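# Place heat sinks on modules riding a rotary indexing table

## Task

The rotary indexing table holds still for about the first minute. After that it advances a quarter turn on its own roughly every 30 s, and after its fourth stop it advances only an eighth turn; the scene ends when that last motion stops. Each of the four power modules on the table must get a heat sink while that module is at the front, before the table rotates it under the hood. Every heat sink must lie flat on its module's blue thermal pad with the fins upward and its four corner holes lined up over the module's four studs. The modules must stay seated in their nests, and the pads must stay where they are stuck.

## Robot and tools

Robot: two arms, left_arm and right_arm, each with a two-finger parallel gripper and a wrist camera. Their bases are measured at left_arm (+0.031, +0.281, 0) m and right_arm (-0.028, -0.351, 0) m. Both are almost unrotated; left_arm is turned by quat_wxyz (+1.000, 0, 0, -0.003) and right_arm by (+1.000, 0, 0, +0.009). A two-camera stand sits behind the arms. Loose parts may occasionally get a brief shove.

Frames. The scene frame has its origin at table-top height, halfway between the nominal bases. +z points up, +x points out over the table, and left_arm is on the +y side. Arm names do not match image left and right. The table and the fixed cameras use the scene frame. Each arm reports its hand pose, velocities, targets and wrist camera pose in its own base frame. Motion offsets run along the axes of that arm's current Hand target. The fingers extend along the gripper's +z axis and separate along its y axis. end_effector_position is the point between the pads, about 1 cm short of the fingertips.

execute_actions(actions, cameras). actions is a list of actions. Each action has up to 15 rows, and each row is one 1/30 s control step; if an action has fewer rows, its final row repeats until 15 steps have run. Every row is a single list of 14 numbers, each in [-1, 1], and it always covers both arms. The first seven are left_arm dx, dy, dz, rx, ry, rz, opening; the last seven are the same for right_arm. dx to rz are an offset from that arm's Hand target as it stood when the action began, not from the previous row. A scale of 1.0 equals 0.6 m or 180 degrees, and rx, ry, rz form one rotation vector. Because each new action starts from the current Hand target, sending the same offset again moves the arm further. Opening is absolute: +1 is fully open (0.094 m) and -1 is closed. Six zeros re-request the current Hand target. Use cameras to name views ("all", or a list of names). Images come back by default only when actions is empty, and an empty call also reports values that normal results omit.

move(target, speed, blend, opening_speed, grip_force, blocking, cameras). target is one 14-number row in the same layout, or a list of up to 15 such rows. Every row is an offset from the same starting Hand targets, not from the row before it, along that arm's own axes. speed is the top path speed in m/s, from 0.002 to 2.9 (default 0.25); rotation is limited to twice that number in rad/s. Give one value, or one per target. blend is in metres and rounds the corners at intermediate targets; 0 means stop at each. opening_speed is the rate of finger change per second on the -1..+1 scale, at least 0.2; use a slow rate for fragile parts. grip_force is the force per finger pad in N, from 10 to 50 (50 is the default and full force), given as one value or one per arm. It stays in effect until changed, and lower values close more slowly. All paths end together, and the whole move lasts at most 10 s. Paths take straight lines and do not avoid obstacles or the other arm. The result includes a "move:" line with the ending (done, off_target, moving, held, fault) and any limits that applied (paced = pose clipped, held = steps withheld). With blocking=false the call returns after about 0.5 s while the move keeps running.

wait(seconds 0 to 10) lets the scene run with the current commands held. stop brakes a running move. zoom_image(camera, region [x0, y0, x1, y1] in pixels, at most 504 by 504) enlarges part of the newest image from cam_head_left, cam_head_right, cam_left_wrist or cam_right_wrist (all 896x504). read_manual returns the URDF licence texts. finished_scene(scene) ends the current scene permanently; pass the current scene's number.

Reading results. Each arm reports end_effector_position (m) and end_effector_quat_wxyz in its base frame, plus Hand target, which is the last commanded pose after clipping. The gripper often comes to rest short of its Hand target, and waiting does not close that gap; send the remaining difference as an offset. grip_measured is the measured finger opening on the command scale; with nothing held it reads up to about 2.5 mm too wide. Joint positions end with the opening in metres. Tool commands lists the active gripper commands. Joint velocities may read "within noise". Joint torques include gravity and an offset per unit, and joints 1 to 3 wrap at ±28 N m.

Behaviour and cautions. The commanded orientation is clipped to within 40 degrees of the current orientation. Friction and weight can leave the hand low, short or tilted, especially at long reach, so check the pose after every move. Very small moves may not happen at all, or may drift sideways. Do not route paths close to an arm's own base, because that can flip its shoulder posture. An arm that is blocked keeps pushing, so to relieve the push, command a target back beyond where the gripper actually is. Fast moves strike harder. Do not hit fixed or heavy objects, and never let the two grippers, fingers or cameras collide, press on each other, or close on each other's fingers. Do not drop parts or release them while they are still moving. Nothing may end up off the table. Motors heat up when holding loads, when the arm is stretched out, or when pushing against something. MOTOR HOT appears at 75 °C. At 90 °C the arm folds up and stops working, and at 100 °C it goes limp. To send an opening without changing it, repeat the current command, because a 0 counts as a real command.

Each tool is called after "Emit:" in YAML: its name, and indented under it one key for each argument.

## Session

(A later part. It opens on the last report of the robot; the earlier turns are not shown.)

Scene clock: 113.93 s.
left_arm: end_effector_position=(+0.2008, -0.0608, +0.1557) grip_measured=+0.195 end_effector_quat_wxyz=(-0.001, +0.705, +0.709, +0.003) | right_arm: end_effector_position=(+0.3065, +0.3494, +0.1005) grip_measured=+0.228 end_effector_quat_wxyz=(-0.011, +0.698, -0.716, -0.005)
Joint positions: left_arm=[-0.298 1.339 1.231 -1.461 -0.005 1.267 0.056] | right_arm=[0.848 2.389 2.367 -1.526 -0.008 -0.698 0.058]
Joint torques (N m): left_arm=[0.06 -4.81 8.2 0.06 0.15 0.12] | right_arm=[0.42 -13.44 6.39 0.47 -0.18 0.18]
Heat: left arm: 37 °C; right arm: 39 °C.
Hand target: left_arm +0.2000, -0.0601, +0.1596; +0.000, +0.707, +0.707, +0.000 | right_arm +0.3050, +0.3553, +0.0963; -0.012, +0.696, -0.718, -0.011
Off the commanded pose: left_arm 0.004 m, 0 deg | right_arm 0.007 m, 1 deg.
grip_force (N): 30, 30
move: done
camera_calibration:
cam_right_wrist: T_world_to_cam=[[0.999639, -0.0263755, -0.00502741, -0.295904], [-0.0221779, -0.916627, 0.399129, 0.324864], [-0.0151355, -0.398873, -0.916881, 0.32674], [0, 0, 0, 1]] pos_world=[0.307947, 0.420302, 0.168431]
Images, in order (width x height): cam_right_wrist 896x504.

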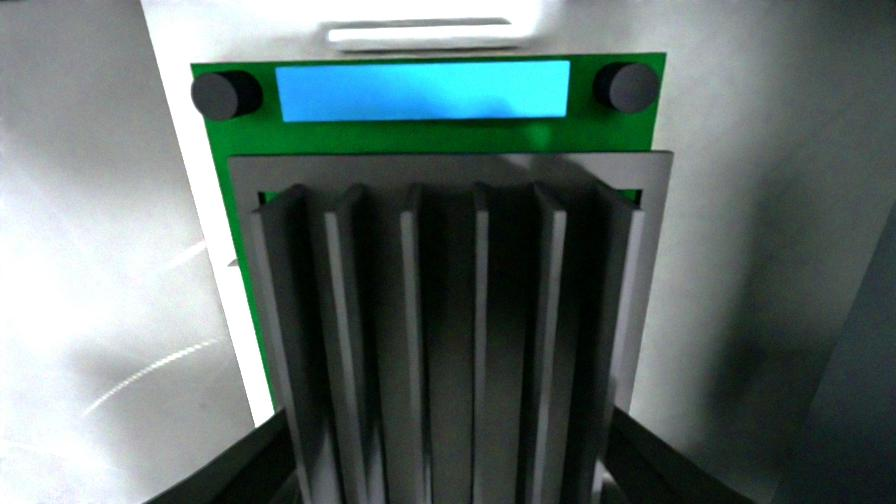

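Emit:
move:
  target: [0,0,0,0,0,0,0.05,0,0.01,0.0067,0,0,-0.004,0.05]
  speed: 0.06
  cameras: ["cam_right_wrist"]

Emit:
zoom_image:
  camera: "cam_right_wrist"
  region: [230, 150, 310, 230]

Emit:
zoom_image:
  camera: "cam_right_wrist"
  region: [590, 150, 670, 230]

Scene clock: 115.47 s.
left_arm: end_effector_position=(+0.2008, -0.0608, +0.1557) grip_measured=+0.195 end_effector_quat_wxyz=(-0.001, +0.705, +0.709, +0.003) | right_arm: end_effector_position=(+0.3020, +0.3518, +0.0875) grip_measured=+0.228 end_effector_quat_wxyz=(-0.004, +0.701, -0.713, -0.005)
Joint positions: left_arm=[-0.298 1.339 1.231 -1.461 -0.005 1.267 0.056] | right_arm=[0.858 2.389 2.315 -1.488 -0.009 -0.697 0.058]
Joint torques (N m): left_arm=[0.12 -4.86 8.17 0.06 0.15 0.11] | right_arm=[0.39 -16.49 4.97 0.44 -0.19 0.14]
Heat: left arm: 37 °C; right arm: 39 °C.
Hand target: left_arm +0.2000, -0.0601, +0.1596; +0.000, +0.707, +0.707, +0.000 | right_arm +0.2990, +0.3556, +0.0922; -0.012, +0.700, -0.714, -0.011
Off the commanded pose: left_arm 0.004 m, 0 deg | right_arm 0.007 m, 1 deg.
grip_force (N): 30, 30
move: done
camera_calibration:
cam_right_wrist: T_world_to_cam=[[0.999742, -0.0168853, -0.0151985, -0.29387], [-0.00920178, -0.912645, 0.40865, 0.326057], [-0.020771, -0.408405, -0.912564, 0.320473], [0, 0, 0, 1]] pos_world=[0.303451, 0.423495, 0.154742]
Images, in order (width x height): cam_right_wrist 896x504.

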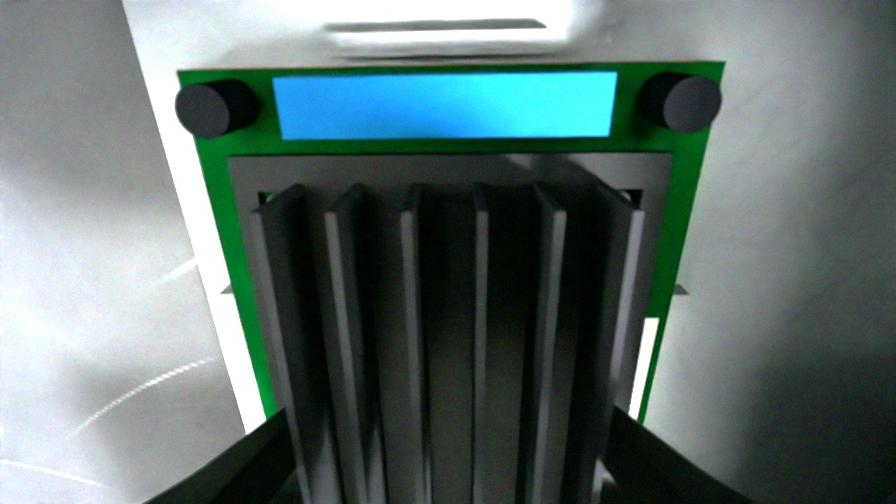

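Scaled by 6.300 from the camera's 896x504 image, which has a finer 1280x720 frame.

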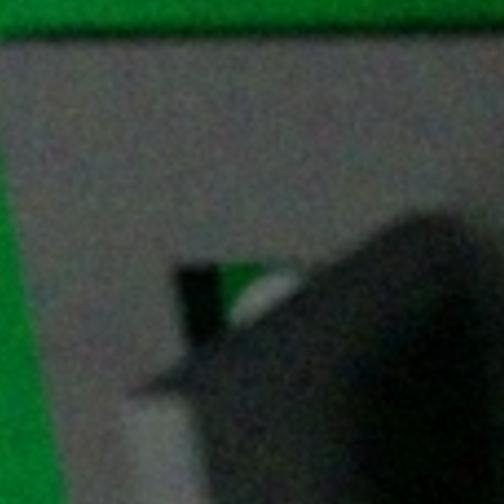

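Scaled by 6.300 from the camera's 896x504 image, which has a finer 1280x720 frame.

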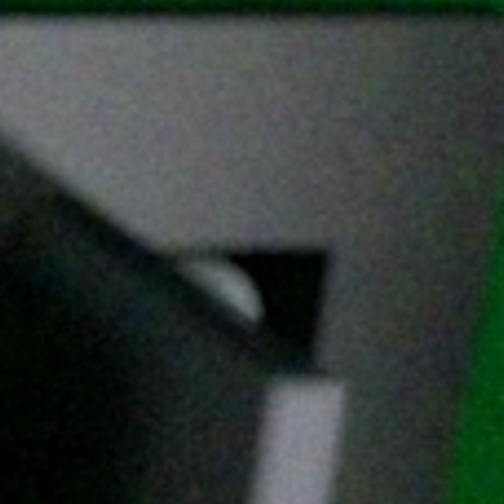

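Emit:
move:
  target: [0,0,0,0,0,0,0.05,0,0,0.017,0,0,0,0.05]
  speed: 0.06
  cameras: ["cam_head_left","cam_right_wrist"]

Emit:
zoom_image:
  camera: "cam_right_wrist"
  region: [230, 150, 310, 230]

Emit:
zoom_image:
  camera: "cam_right_wrist"
  region: [590, 150, 670, 230]

Emit:
zoom_image:
  camera: "cam_head_left"
  region: [305, 330, 385, 390]

Scene clock: 116.57 s.
left_arm: end_effector_position=(+0.2008, -0.0608, +0.1557) grip_measured=+0.195 end_effector_quat_wxyz=(-0.001, +0.705, +0.709, +0.003) | right_arm: end_effector_position=(+0.3012, +0.3509, +0.0794) grip_measured=+0.228 end_effector_quat_wxyz=(+0.000, +0.701, -0.713, -0.005)
Joint positions: left_arm=[-0.298 1.339 1.231 -1.461 -0.005 1.267 0.056] | right_arm=[0.858 2.385 2.276 -1.46 -0.009 -0.697 0.058]
Joint torques (N m): left_arm=[0.12 -4.79 8.18 0.07 0.15 0.12] | right_arm=[0.44 -16.7 3.95 0.57 -0.19 0.14]
Heat: left arm: 37 °C; right arm: 39 °C.
Hand target: left_arm +0.2000, -0.0601, +0.1596; +0.000, +0.707, +0.707, +0.000 | right_arm +0.2990, +0.3559, +0.0821; -0.012, +0.700, -0.714, -0.011
Off the commanded pose: left_arm 0.004 m, 0 deg | right_arm 0.006 m, 2 deg.
grip_force (N): 30, 30
move: done
camera_calibration:
cam_right_wrist: T_world_to_cam=[[0.999646, -0.0170157, -0.020434, -0.292665], [-0.00703865, -0.910367, 0.413742, 0.326658], [-0.0256425, -0.413452, -0.910165, 0.315636], [0, 0, 0, 1]] pos_world=[0.302954, 0.422899, 0.146148]
Images, in order (width x height): cam_head_left 896x504, cam_right_wrist 896x504.

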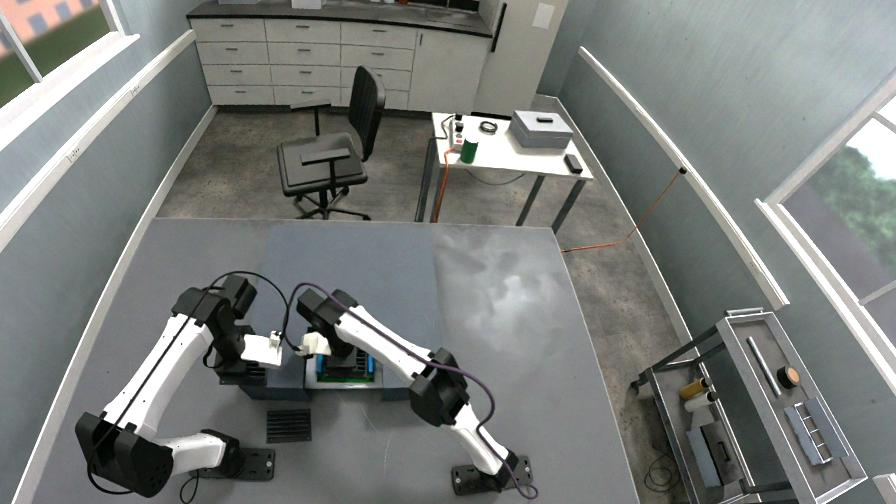

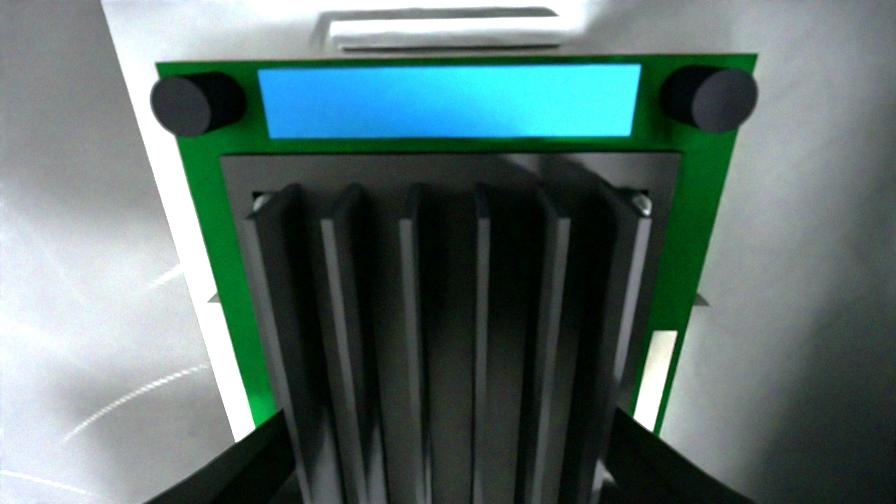

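Scaled by 6.300 from the camera's 896x504 image, which has a finer 1280x720 frame.

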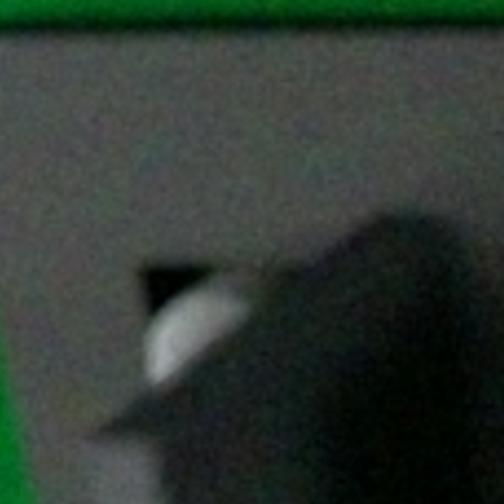

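Scaled by 6.300 from the camera's 896x504 image, which has a finer 1280x720 frame.

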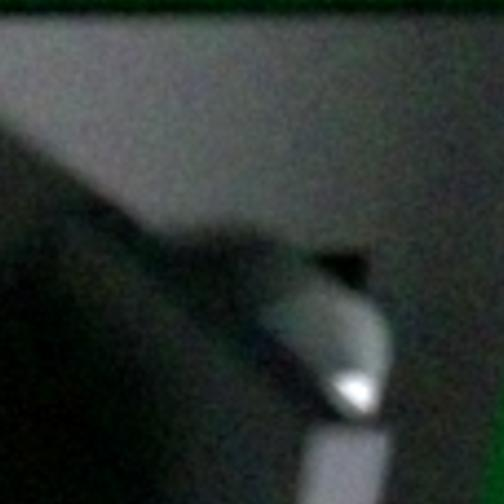

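Scaled by 6.300 from the camera's 896x504 image, which has a finer 1280x720 frame.

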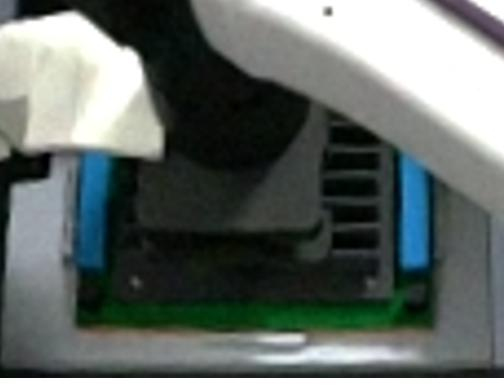

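Emit:
move:
  target:
    - [0,0,0,0,0,0,0.05,0,0,0,0,0,0,0.45]
    - [0,0,0,0,0,0,0.05,0,0,-0.125,0,0,0,0.45]
    - [0,0,0,0,0,0,0.05,0.5,-0.018,-0.145,0,0,0,0.45]
  speed: [0.1,0.15,0.35]
  blend: [0,0.01,0]
  cameras: ["cam_head_left"]

Emit:
zoom_image:
  camera: "cam_head_left"
  region: [305, 330, 385, 390]

Scene clock: 120.03 s.
left_arm: end_effector_position=(+0.2008, -0.0608, +0.1557) grip_measured=+0.195 end_effector_quat_wxyz=(-0.001, +0.705, +0.709, +0.003) | right_arm: end_effector_position=(+0.3062, +0.0509, +0.1542) grip_measured=+0.447 end_effector_quat_wxyz=(+0.002, +0.695, -0.719, -0.013)
Joint positions: left_arm=[-0.298 1.339 1.231 -1.461 -0.005 1.267 0.056] | right_arm=[0.154 1.74 1.613 -1.463 -0.019 -1.384 0.068]
Joint torques (N m): left_arm=[0.08 -4.81 8.18 0.05 0.15 0.11] | right_arm=[0.06 -11.95 4.64 0.35 -0.2 -0.07]
Heat: left arm: 37 °C; right arm: 40 °C.
Hand target: left_arm +0.2000, -0.0601, +0.1596; +0.000, +0.707, +0.707, +0.000 | right_arm +0.3040, +0.0530, +0.1594; -0.012, +0.700, -0.714, -0.011
Off the commanded pose: left_arm 0.004 m, 0 deg | right_arm 0.006 m, 2 deg.
grip_force (N): 30, 30
move: done
Images, in order (width x height): cam_head_left 896x504.

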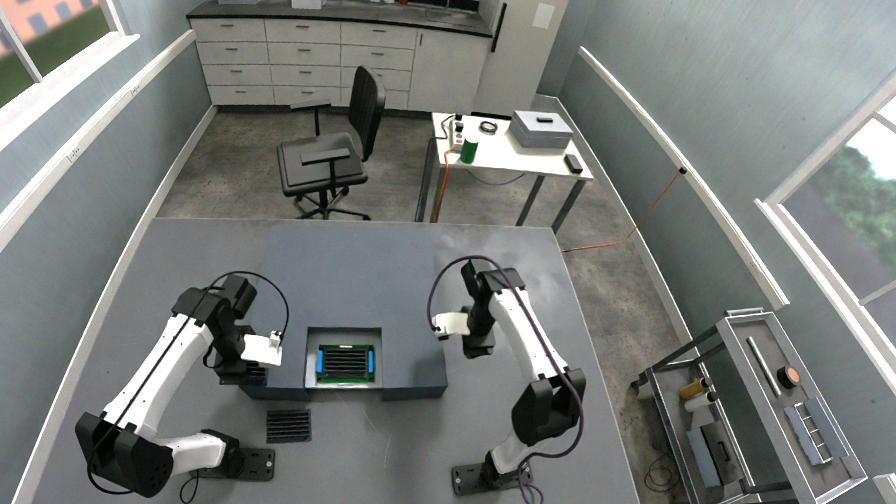

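Scaled by 6.300 from the camera's 896x504 image, which has a finer 1280x720 frame.

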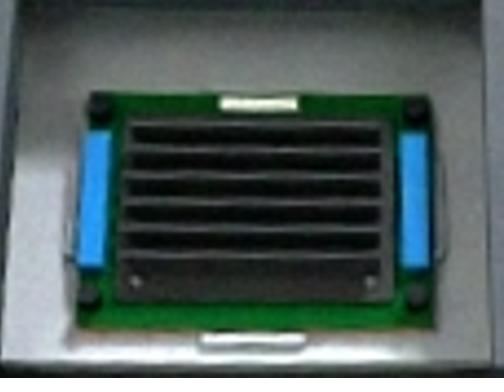

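Emit:
move:
  target: [-0.3815,0.07,-0.01,0,0,0,0.05,0,0,0,0,0,0,0.45]
  speed: 0.2
  cameras: ["cam_left_wrist"]

Emit:
zoom_image:
  camera: "cam_left_wrist"
  region: [310, 50, 610, 190]

Scene clock: 122.10 s.
left_arm: end_effector_position=(+0.2403, -0.2860, +0.1594) grip_measured=+0.195 end_effector_quat_wxyz=(+0.000, +0.712, +0.703, +0.001) | right_arm: end_effector_position=(+0.3062, +0.0509, +0.1542) grip_measured=+0.447 end_effector_quat_wxyz=(+0.002, +0.695, -0.719, -0.014)
Joint positions: left_arm=[-0.873 1.988 1.957 -1.541 -0.003 0.71 0.056] | right_arm=[0.154 1.74 1.613 -1.463 -0.02 -1.384 0.068]
Joint torques (N m): left_arm=[-0.4 -10.85 10.44 0.05 0.11 -0.15] | right_arm=[0.06 -11.88 4.59 0.35 -0.24 -0.1]
Heat: left arm: 38 °C; right arm: 40 °C.
Hand target: left_arm +0.2419, -0.2890, +0.1657; +0.000, +0.707, +0.707, +0.000 | right_arm +0.3039, +0.0531, +0.1594; -0.012, +0.700, -0.714, -0.011
Off the commanded pose: left_arm 0.007 m, 1 deg | right_arm 0.006 m, 2 deg.
joint sent to its limit (left arm) — joint 4 (wrist pitch), lower limit. The joint targets still meet the commanded pose.
grip_force (N): 30, 30
move: done
camera_calibration:
cam_left_wrist: T_world_to_cam=[[-0.999724, 0.018506, 0.0144538, 0.241164], [0.0228148, 0.911159, 0.411424, 0.22693], [-0.00555595, 0.41164, -0.91133, 0.356143], [0, 0, 0, 1]] pos_world=[0.237898, -0.357835, 0.227714]
Images, in order (width x height): cam_left_wrist 896x504.

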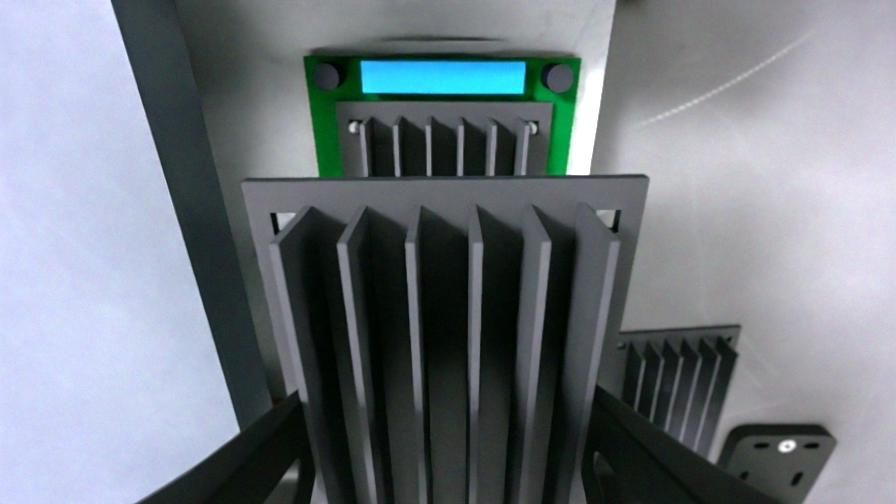

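Scaled by 1.680 from the camera's 896x504 image, which has a finer 1280x720 frame.

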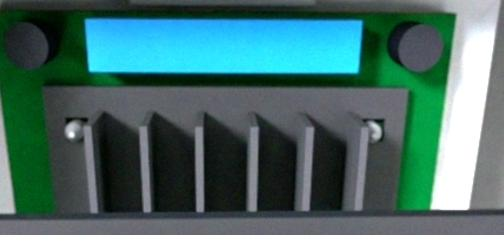

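Emit:
wait:
  seconds: 10
  cameras: []

Emit:
wait:
  seconds: 8.5
  cameras: ["cam_left_wrist"]

Emit:
wait:
  seconds: 1.8
  cameras: ["cam_left_wrist"]

Scene clock: 132.50 s.
left_arm: end_effector_position=(+0.2402, -0.2859, +0.1594) grip_measured=+0.195 end_effector_quat_wxyz=(+0.000, +0.711, +0.703, +0.001) | right_arm: end_effector_position=(+0.3062, +0.0509, +0.1542) grip_measured=+0.447 end_effector_quat_wxyz=(+0.002, +0.695, -0.719, -0.014)
Joint positions: left_arm=[-0.873 1.988 1.957 -1.541 -0.003 0.71 0.056] | right_arm=[0.154 1.74 1.613 -1.463 -0.02 -1.384 0.068]
Joint torques (N m): left_arm=[-0.43 -10.8 10.47 0.07 0.11 -0.17] | right_arm=[0.06 -11.92 4.63 0.35 -0.24 -0.1]
Heat: left arm: 40 °C; right arm: 39 °C.
Hand target: left_arm +0.2419, -0.2890, +0.1657; +0.000, +0.707, +0.707, +0.000 | right_arm +0.3039, +0.0531, +0.1594; -0.012, +0.700, -0.714, -0.011
Tool commands: left_gripper/opening=+0.05 right_gripper/opening=+0.45
Off the commanded pose: left_arm 0.007 m, 1 deg | right_arm 0.006 m, 2 deg.
grip_force (N): 30, 30
wait: 10.00 s; at rest from the start
No camera images: "cameras" was empty.

Scene clock: 141.00 s.
left_arm: end_effector_position=(+0.2402, -0.2859, +0.1594) grip_measured=+0.195 end_effector_quat_wxyz=(+0.000, +0.711, +0.703, +0.001) | right_arm: end_effector_position=(+0.3062, +0.0509, +0.1542) grip_measured=+0.447 end_effector_quat_wxyz=(+0.002, +0.695, -0.719, -0.014)
Joint positions: left_arm=[-0.873 1.988 1.957 -1.541 -0.003 0.71 0.056] | right_arm=[0.154 1.74 1.613 -1.463 -0.02 -1.384 0.068]
Joint torques (N m): left_arm=[-0.42 -10.81 10.45 0.07 0.11 -0.17] | right_arm=[0.02 -11.95 4.64 0.35 -0.24 -0.11]
Heat: left arm: 41 °C; right arm: 39 °C.
Hand target: left_arm +0.2419, -0.2890, +0.1657; +0.000, +0.707, +0.707, +0.000 | right_arm +0.3039, +0.0531, +0.1594; -0.012, +0.700, -0.714, -0.011
Tool commands: left_gripper/opening=+0.05 right_gripper/opening=+0.45
Off the commanded pose: left_arm 0.007 m, 1 deg | right_arm 0.006 m, 2 deg.
grip_force (N): 30, 30
wait: 8.50 s; at rest by 0.17 s
camera_calibration:
cam_left_wrist: T_world_to_cam=[[-0.999727, 0.0181543, 0.0147397, 0.240973], [0.0226135, 0.911057, 0.411659, 0.226798], [-0.00595534, 0.41188, -0.911219, 0.356259], [0, 0, 0, 1]] pos_world=[0.2379, -0.357736, 0.227714]
Images, in order (width x height): cam_left_wrist 896x504.

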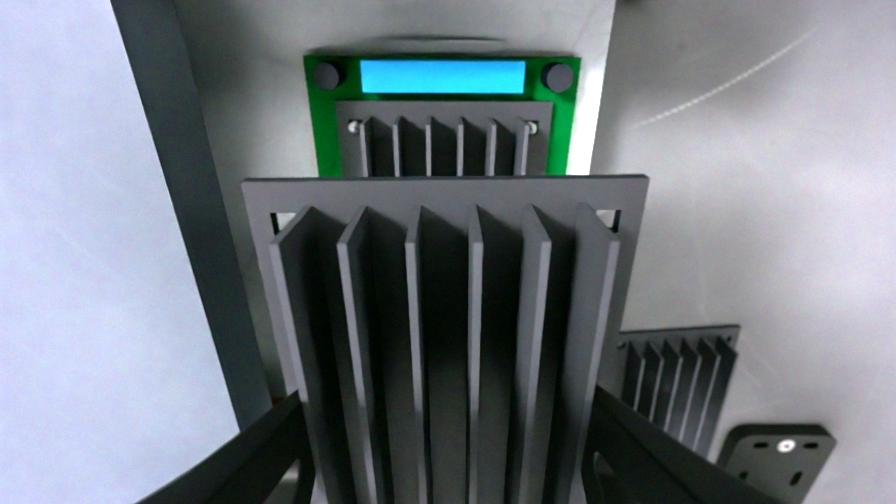

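Scene clock: 142.80 s.
left_arm: end_effector_position=(+0.2402, -0.2859, +0.1594) grip_measured=+0.195 end_effector_quat_wxyz=(+0.000, +0.711, +0.703, +0.001) | right_arm: end_effector_position=(+0.3062, +0.0509, +0.1542) grip_measured=+0.447 end_effector_quat_wxyz=(+0.002, +0.695, -0.719, -0.014)
Joint positions: left_arm=[-0.873 1.988 1.957 -1.541 -0.003 0.71 0.056] | right_arm=[0.154 1.74 1.613 -1.463 -0.02 -1.384 0.068]
Joint torques (N m): left_arm=[-0.43 -10.86 10.43 0.06 0.11 -0.17] | right_arm=[0.05 -11.96 4.66 0.35 -0.23 -0.08]
Heat: left arm: 41 °C; right arm: 39 °C.
Hand target: left_arm +0.2419, -0.2890, +0.1657; +0.000, +0.707, +0.707, +0.000 | right_arm +0.3039, +0.0531, +0.1594; -0.012, +0.700, -0.714, -0.011
Tool commands: left_gripper/opening=+0.05 right_gripper/opening=+0.45
Off the commanded pose: left_arm 0.007 m, 1 deg | right_arm 0.006 m, 2 deg.
grip_force (N): 30, 30
wait: 1.80 s; at rest by 0.17 s
camera_calibration:
cam_left_wrist: T_world_to_cam=[[-0.999727, 0.0181543, 0.0147397, 0.240973], [0.0226135, 0.911057, 0.411659, 0.226798], [-0.00595534, 0.41188, -0.911219, 0.356259], [0, 0, 0, 1]] pos_world=[0.2379, -0.357736, 0.227714]
Images, in order (width x height): cam_left_wrist 896x504.

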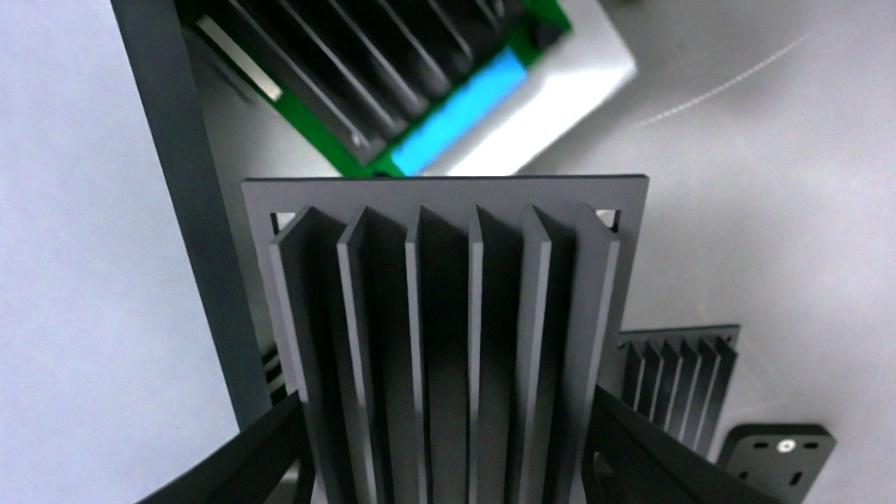

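Emit:
wait:
  seconds: 2
  cameras: ["cam_left_wrist"]

Emit:
zoom_image:
  camera: "cam_left_wrist"
  region: [310, 50, 610, 190]

Scene clock: 144.93 s.
left_arm: end_effector_position=(+0.2402, -0.2859, +0.1594) grip_measured=+0.195 end_effector_quat_wxyz=(+0.000, +0.711, +0.703, +0.001) | right_arm: end_effector_position=(+0.3062, +0.0509, +0.1542) grip_measured=+0.447 end_effector_quat_wxyz=(+0.002, +0.695, -0.719, -0.014)
Joint positions: left_arm=[-0.873 1.988 1.957 -1.541 -0.003 0.71 0.056] | right_arm=[0.154 1.74 1.613 -1.463 -0.02 -1.384 0.068]
Joint torques (N m): left_arm=[-0.42 -10.82 10.45 0.06 0.11 -0.16] | right_arm=[-0.01 -11.92 4.68 0.34 -0.26 -0.09]
Heat: left arm: 41 °C; right arm: 39 °C.
Hand target: left_arm +0.2419, -0.2890, +0.1657; +0.000, +0.707, +0.707, +0.000 | right_arm +0.3039, +0.0531, +0.1594; -0.012, +0.700, -0.714, -0.011
Tool commands: left_gripper/opening=+0.05 right_gripper/opening=+0.45
Off the commanded pose: left_arm 0.007 m, 1 deg | right_arm 0.006 m, 2 deg.
grip_force (N): 30, 30
wait: 2.00 s; at rest by 0.03 s
camera_calibration:
cam_left_wrist: T_world_to_cam=[[-0.999727, 0.0181543, 0.0147397, 0.240973], [0.0226135, 0.911057, 0.411659, 0.226798], [-0.00595534, 0.41188, -0.911219, 0.356259], [0, 0, 0, 1]] pos_world=[0.2379, -0.357736, 0.227714]
Images, in order (width x height): cam_left_wrist 896x504.

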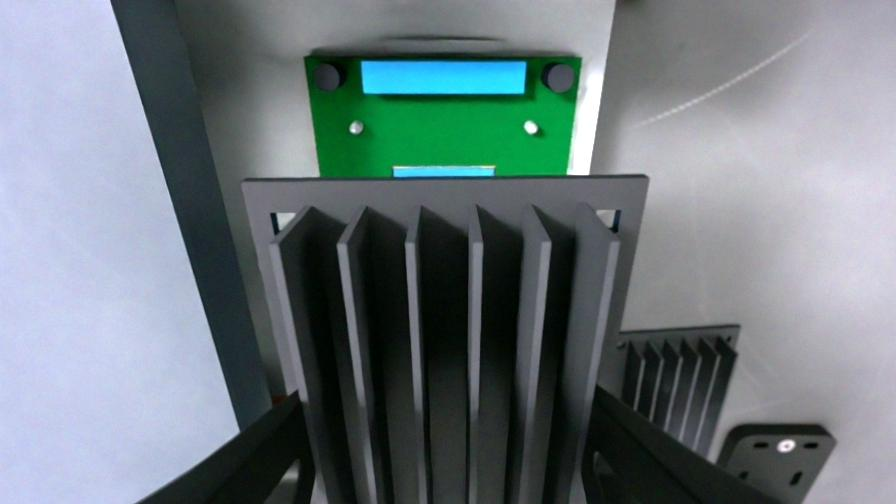

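Scaled by 1.680 from the camera's 896x504 image, which has a finer 1280x720 frame.

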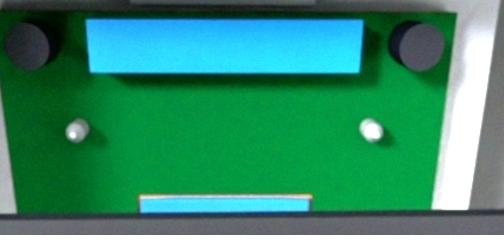

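Emit:
move:
  target: [-0.0058,-0.0025,0.0745,0,0,0.0033,0.05,0,0,0,0,0,0,0.45]
  speed: 0.12
  cameras: ["cam_left_wrist"]

Emit:
zoom_image:
  camera: "cam_left_wrist"
  region: [240, 60, 680, 230]

Scene clock: 146.30 s.
left_arm: end_effector_position=(+0.2418, -0.2894, +0.1229) grip_measured=+0.195 end_effector_quat_wxyz=(-0.003, +0.712, +0.702, +0.002) | right_arm: end_effector_position=(+0.3062, +0.0509, +0.1542) grip_measured=+0.447 end_effector_quat_wxyz=(+0.002, +0.695, -0.719, -0.014)
Joint positions: left_arm=[-0.876 1.988 1.811 -1.4 -0.003 0.71 0.056] | right_arm=[0.154 1.74 1.613 -1.463 -0.02 -1.384 0.068]
Joint torques (N m): left_arm=[-0.91 -11.99 5.91 0.38 0.11 -0.15] | right_arm=[0.06 -11.88 4.62 0.32 -0.21 -0.1]
Heat: left arm: 41 °C; right arm: 39 °C.
Hand target: left_arm +0.2405, -0.2925, +0.1210; +0.000, +0.711, +0.703, +0.000 | right_arm +0.3039, +0.0531, +0.1594; -0.012, +0.700, -0.714, -0.011
Off the commanded pose: left_arm 0.004 m, 0 deg | right_arm 0.006 m, 2 deg.
grip_force (N): 30, 30
move: done
camera_calibration:
cam_left_wrist: T_world_to_cam=[[-0.999617, 0.0207964, 0.0182661, 0.243449], [0.0265067, 0.909275, 0.415351, 0.2431], [-0.00797112, 0.415676, -0.909478, 0.325829], [0, 0, 0, 1]] pos_world=[0.239509, -0.361547, 0.190915]
Images, in order (width x height): cam_left_wrist 896x504.

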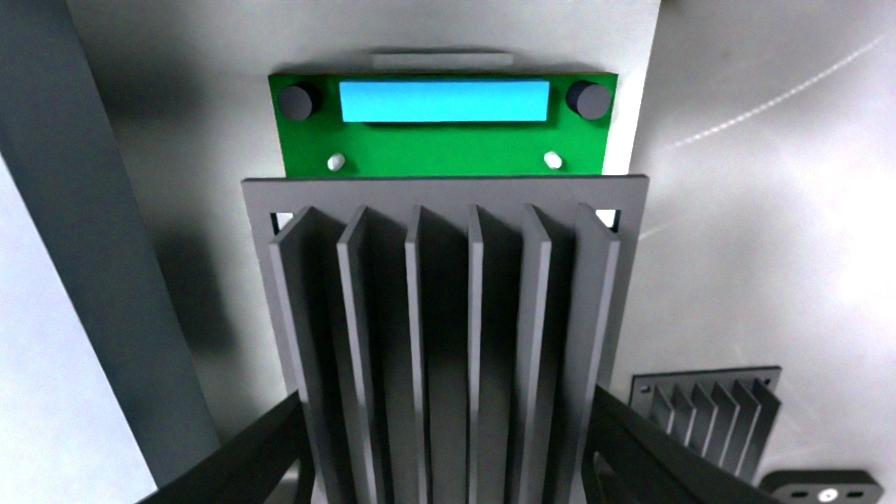

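Scaled by 1.145 from the camera's 896x504 image, which has a finer 1280x720 frame.

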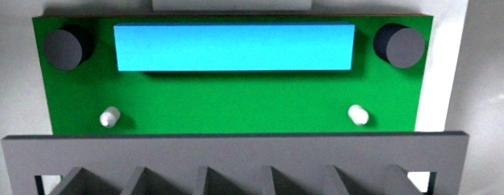

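Emit:
move:
  target: [-0.0032,-0.0007,0.0525,0,0,0,0.05,0,0,0,0,0,0,0.45]
  speed: 0.1
  cameras: ["cam_left_wrist"]

Emit:
zoom_image:
  camera: "cam_left_wrist"
  region: [240, 170, 340, 250]

Emit:
zoom_image:
  camera: "cam_left_wrist"
  region: [560, 170, 660, 250]

Scene clock: 148.67 s.
left_arm: end_effector_position=(+0.2419, -0.2911, +0.0933) grip_measured=+0.195 end_effector_quat_wxyz=(+0.000, +0.712, +0.702, +0.001) | right_arm: end_effector_position=(+0.3062, +0.0509, +0.1542) grip_measured=+0.447 end_effector_quat_wxyz=(+0.002, +0.695, -0.719, -0.014)
Joint positions: left_arm=[-0.879 1.988 1.694 -1.278 -0.003 0.707 0.056] | right_arm=[0.154 1.74 1.613 -1.463 -0.02 -1.384 0.068]
Joint torques (N m): left_arm=[-0.98 -11.43 5.97 0.42 0.11 -0.18] | right_arm=[-0.05 -11.86 4.63 0.36 -0.23 -0.08]
Heat: left arm: 42 °C; right arm: 39 °C.
Hand target: left_arm +0.2400, -0.2943, +0.0895; +0.000, +0.711, +0.703, +0.000 | right_arm +0.3039, +0.0531, +0.1594; -0.012, +0.700, -0.714, -0.011
Off the commanded pose: left_arm 0.005 m, 0 deg | right_arm 0.006 m, 2 deg.
grip_force (N): 30, 30
move: done
camera_calibration:
cam_left_wrist: T_world_to_cam=[[-0.999672, 0.0207974, 0.0149667, 0.244449], [0.0251172, 0.910867, 0.411936, 0.257997], [-0.00506551, 0.412177, -0.91109, 0.29805], [0, 0, 0, 1]] pos_world=[0.239398, -0.362934, 0.161614]
Images, in order (width x height): cam_left_wrist 896x504.

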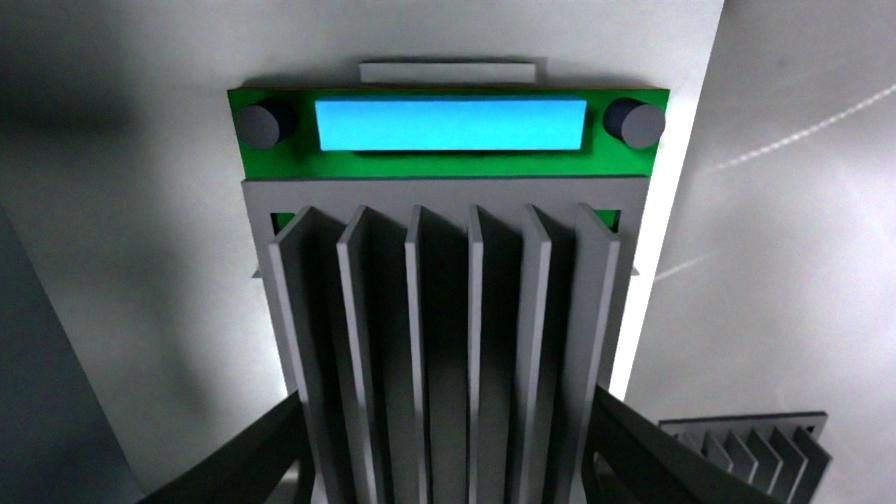

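Scaled by 5.040 from the camera's 896x504 image, which has a finer 1280x720 frame.

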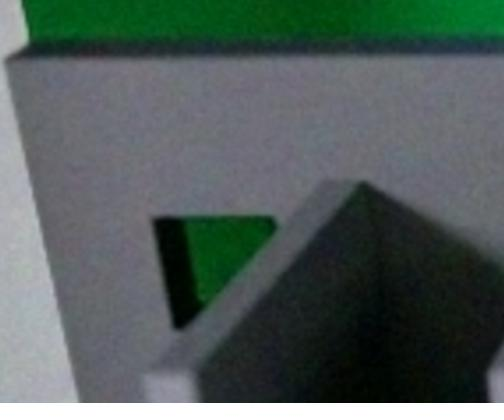

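Scaled by 5.040 from the camera's 896x504 image, which has a finer 1280x720 frame.

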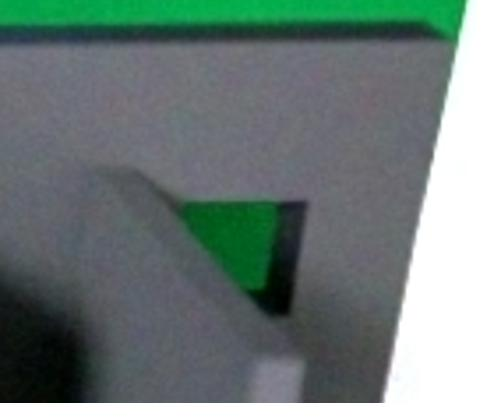

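Emit:
move:
  target: [-0.0003,-0.002,0.02,0,0,0.002,0.05,0,0,0,0,0,0,0.45]
  speed: 0.08
  cameras: ["cam_left_wrist"]

Emit:
zoom_image:
  camera: "cam_left_wrist"
  region: [240, 170, 340, 250]

Emit:
zoom_image:
  camera: "cam_left_wrist"
  region: [560, 170, 660, 250]

Scene clock: 150.00 s.
left_arm: end_effector_position=(+0.2404, -0.2917, +0.0821) grip_measured=+0.195 end_effector_quat_wxyz=(+0.000, +0.714, +0.700, +0.001) | right_arm: end_effector_position=(+0.3062, +0.0509, +0.1542) grip_measured=+0.447 end_effector_quat_wxyz=(+0.002, +0.695, -0.719, -0.014)
Joint positions: left_arm=[-0.883 1.988 1.649 -1.232 -0.003 0.707 0.056] | right_arm=[0.154 1.74 1.613 -1.463 -0.02 -1.384 0.068]
Joint torques (N m): left_arm=[-0.91 -11.23 5.91 0.44 0.11 -0.13] | right_arm=[-0.03 -11.97 4.6 0.32 -0.21 -0.1]
Heat: left arm: 42 °C; right arm: 39 °C.
Hand target: left_arm +0.2389, -0.2946, +0.0775; +0.000, +0.713, +0.701, +0.000 | right_arm +0.3039, +0.0531, +0.1594; -0.012, +0.700, -0.714, -0.011
Off the commanded pose: left_arm 0.006 m, 0 deg | right_arm 0.006 m, 2 deg.
grip_force (N): 30, 30
move: done
camera_calibration:
cam_left_wrist: T_world_to_cam=[[-0.99959, 0.0249873, 0.013987, 0.244372], [0.0285281, 0.911252, 0.41086, 0.262646], [-0.00247941, 0.411091, -0.911591, 0.287237], [0, 0, 0, 1]] pos_world=[0.237491, -0.363524, 0.150514]
Images, in order (width x height): cam_left_wrist 896x504.

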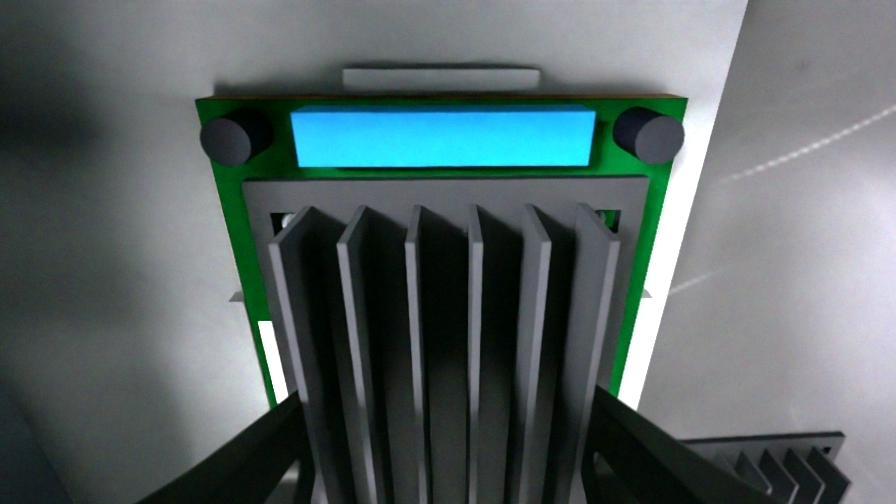

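Scaled by 5.040 from the camera's 896x504 image, which has a finer 1280x720 frame.

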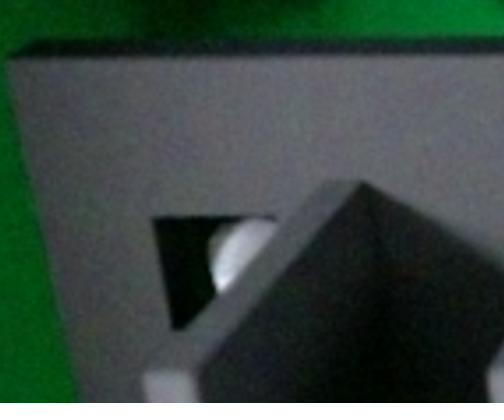

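Scaled by 5.040 from the camera's 896x504 image, which has a finer 1280x720 frame.

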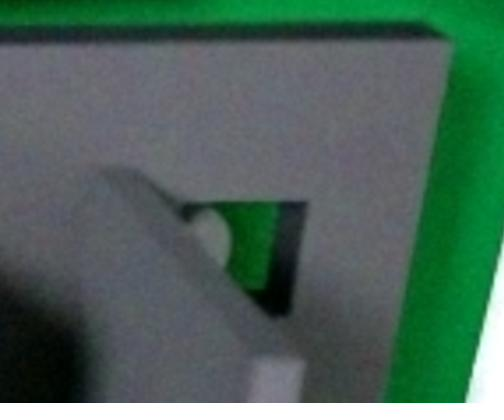

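Emit:
move:
  target: [0,0.0012,0.02,0,0,0,0.05,0,0,0,0,0,0,0.45]
  speed: 0.06
  cameras: ["cam_head_right","cam_left_wrist"]

Emit:
zoom_image:
  camera: "cam_left_wrist"
  region: [240, 170, 340, 250]

Emit:
zoom_image:
  camera: "cam_left_wrist"
  region: [560, 170, 660, 250]

Emit:
zoom_image:
  camera: "cam_head_right"
  region: [300, 330, 390, 400]

Scene clock: 151.03 s.
left_arm: end_effector_position=(+0.2403, -0.2910, +0.0747) grip_measured=+0.195 end_effector_quat_wxyz=(+0.001, +0.714, +0.700, +0.003) | right_arm: end_effector_position=(+0.3062, +0.0509, +0.1542) grip_measured=+0.447 end_effector_quat_wxyz=(+0.002, +0.695, -0.719, -0.014)
Joint positions: left_arm=[-0.883 1.988 1.619 -1.201 -0.005 0.707 0.056] | right_arm=[0.154 1.74 1.613 -1.463 -0.02 -1.384 0.068]
Joint torques (N m): left_arm=[-0.76 -10.45 5.19 0.57 0.12 -0.11] | right_arm=[0.05 -11.9 4.66 0.33 -0.23 -0.1]
Heat: left arm: 42 °C; right arm: 39 °C.
Hand target: left_arm +0.2396, -0.2945, +0.0655; +0.000, +0.713, +0.701, +0.000 | right_arm +0.3039, +0.0531, +0.1594; -0.012, +0.700, -0.714, -0.011
Off the commanded pose: left_arm 0.010 m, 0 deg | right_arm 0.006 m, 2 deg.
grip_force (N): 30, 30
move: done
camera_calibration:
cam_left_wrist: T_world_to_cam=[[-0.999621, 0.0250239, 0.0114933, 0.24463], [0.0275366, 0.911031, 0.411418, 0.265265], [-0.000175422, 0.411579, -0.911374, 0.27975], [0, 0, 0, 1]] pos_world=[0.237282, -0.362926, 0.14301]
Images, in order (width x height): cam_head_right 896x504, cam_left_wrist 896x504.

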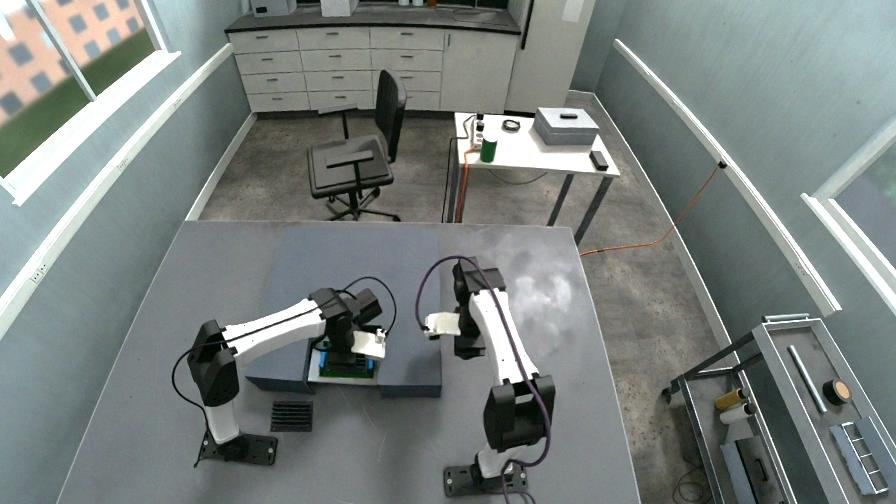

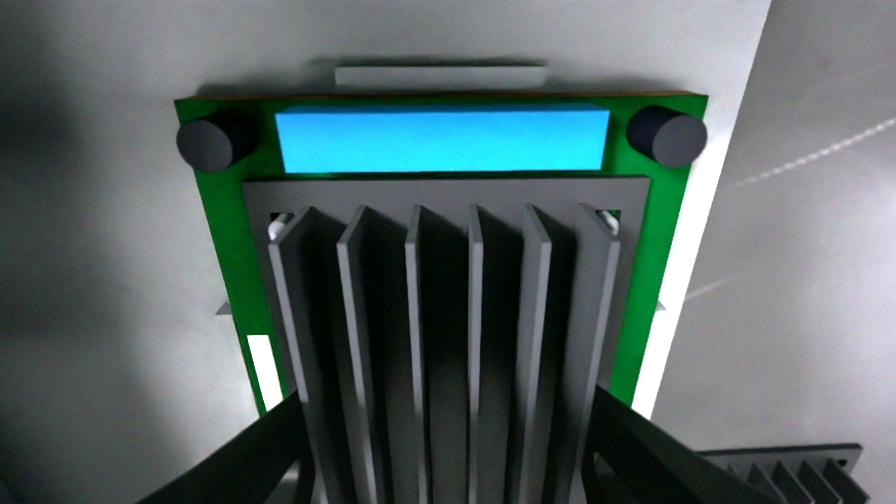

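Scaled by 5.040 from the camera's 896x504 image, which has a finer 1280x720 frame.

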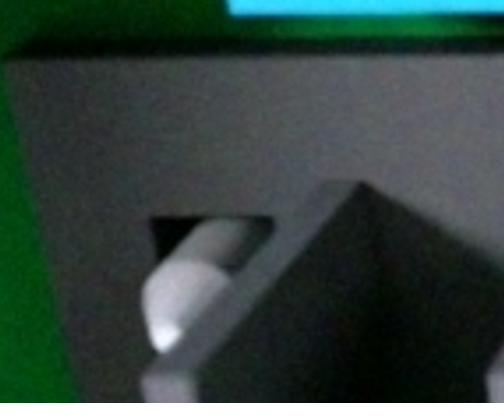

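Scaled by 5.040 from the camera's 896x504 image, which has a finer 1280x720 frame.

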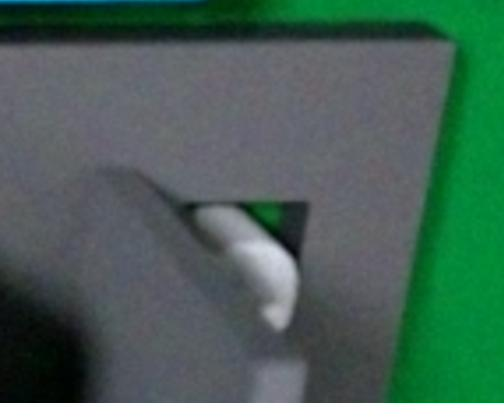

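Scaled by 5.600 from the camera's 896x504 image, which has a finer 1280x720 frame.

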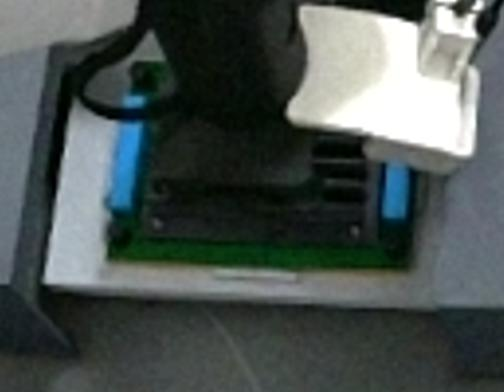

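Emit:
move:
  target:
    - [0,0,0.01,0,0,0,0.05,0,0,0,0,0,0,0.45]
    - [0,0,-0.008,0,0,0,0.42,0,0,0,0,0,0,0.45]
    - [0,0,-0.14,0,0,0,0.42,0,0,0,0,0,0,0.45]
    - [0.383,-0.067,-0.15,0,0,0,0.42,0,0,0,0,0,0,0.45]
  speed: [0.05,0.05,0.15,0.35]
  blend: [0,0,0.01,0]
  cameras: ["cam_head_left","cam_head_right"]

Emit:
zoom_image:
  camera: "cam_head_left"
  region: [305, 330, 385, 390]

Emit:
zoom_image:
  camera: "cam_head_right"
  region: [300, 330, 390, 400]

Scene clock: 155.27 s.
left_arm: end_effector_position=(+0.2089, -0.0663, +0.1553) grip_measured=+0.418 end_effector_quat_wxyz=(+0.001, +0.711, +0.703, +0.004) | right_arm: end_effector_position=(+0.3062, +0.0509, +0.1542) grip_measured=+0.447 end_effector_quat_wxyz=(+0.002, +0.695, -0.719, -0.014)
Joint positions: left_arm=[-0.312 1.372 1.255 -1.449 -0.006 1.269 0.067] | right_arm=[0.154 1.74 1.613 -1.463 -0.02 -1.384 0.068]
Joint torques (N m): left_arm=[0.09 -6.99 5.26 0.14 0.15 0.11] | right_arm=[0.03 -11.89 4.57 0.35 -0.22 -0.09]
Heat: left arm: 42 °C; right arm: 39 °C.
Hand target: left_arm +0.2032, -0.0641, +0.1554; +0.000, +0.713, +0.701, +0.000 | right_arm +0.3039, +0.0531, +0.1594; -0.012, +0.700, -0.714, -0.011
Off the commanded pose: left_arm 0.006 m, 1 deg | right_arm 0.006 m, 2 deg.
grip_force (N): 30, 30
move: done
Images, in order (width x height): cam_head_left 896x504, cam_head_right 896x504.

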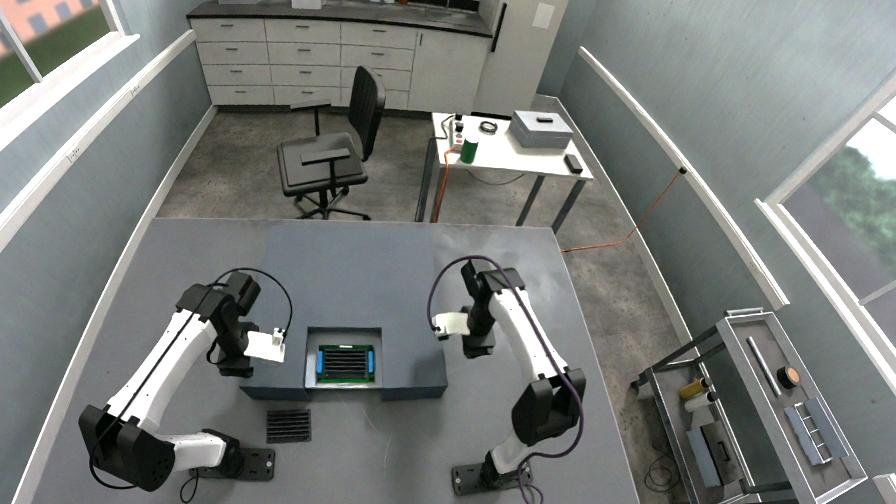

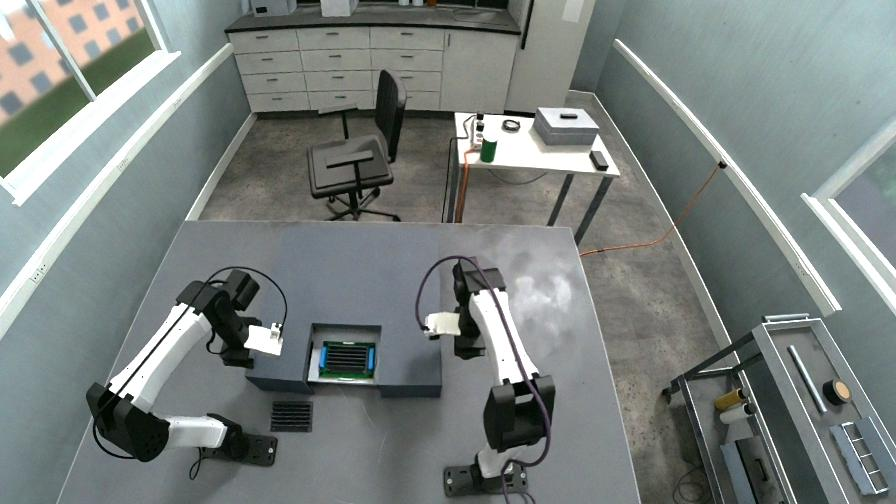

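Scaled by 6.300 from the camera's 896x504 image, which has a finer 1280x720 frame.

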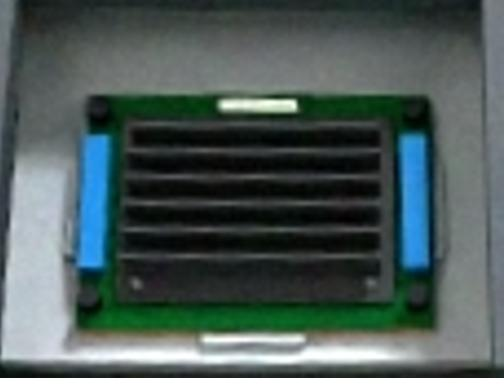

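Scaled by 5.600 from the camera's 896x504 image, which has a finer 1280x720 frame.

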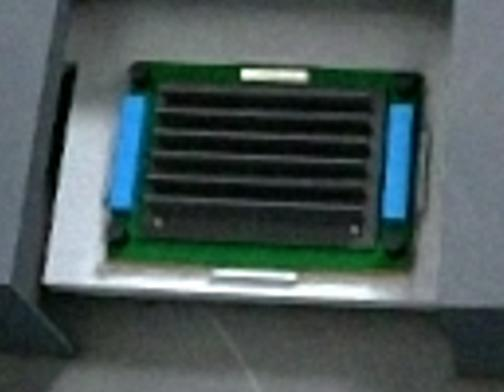

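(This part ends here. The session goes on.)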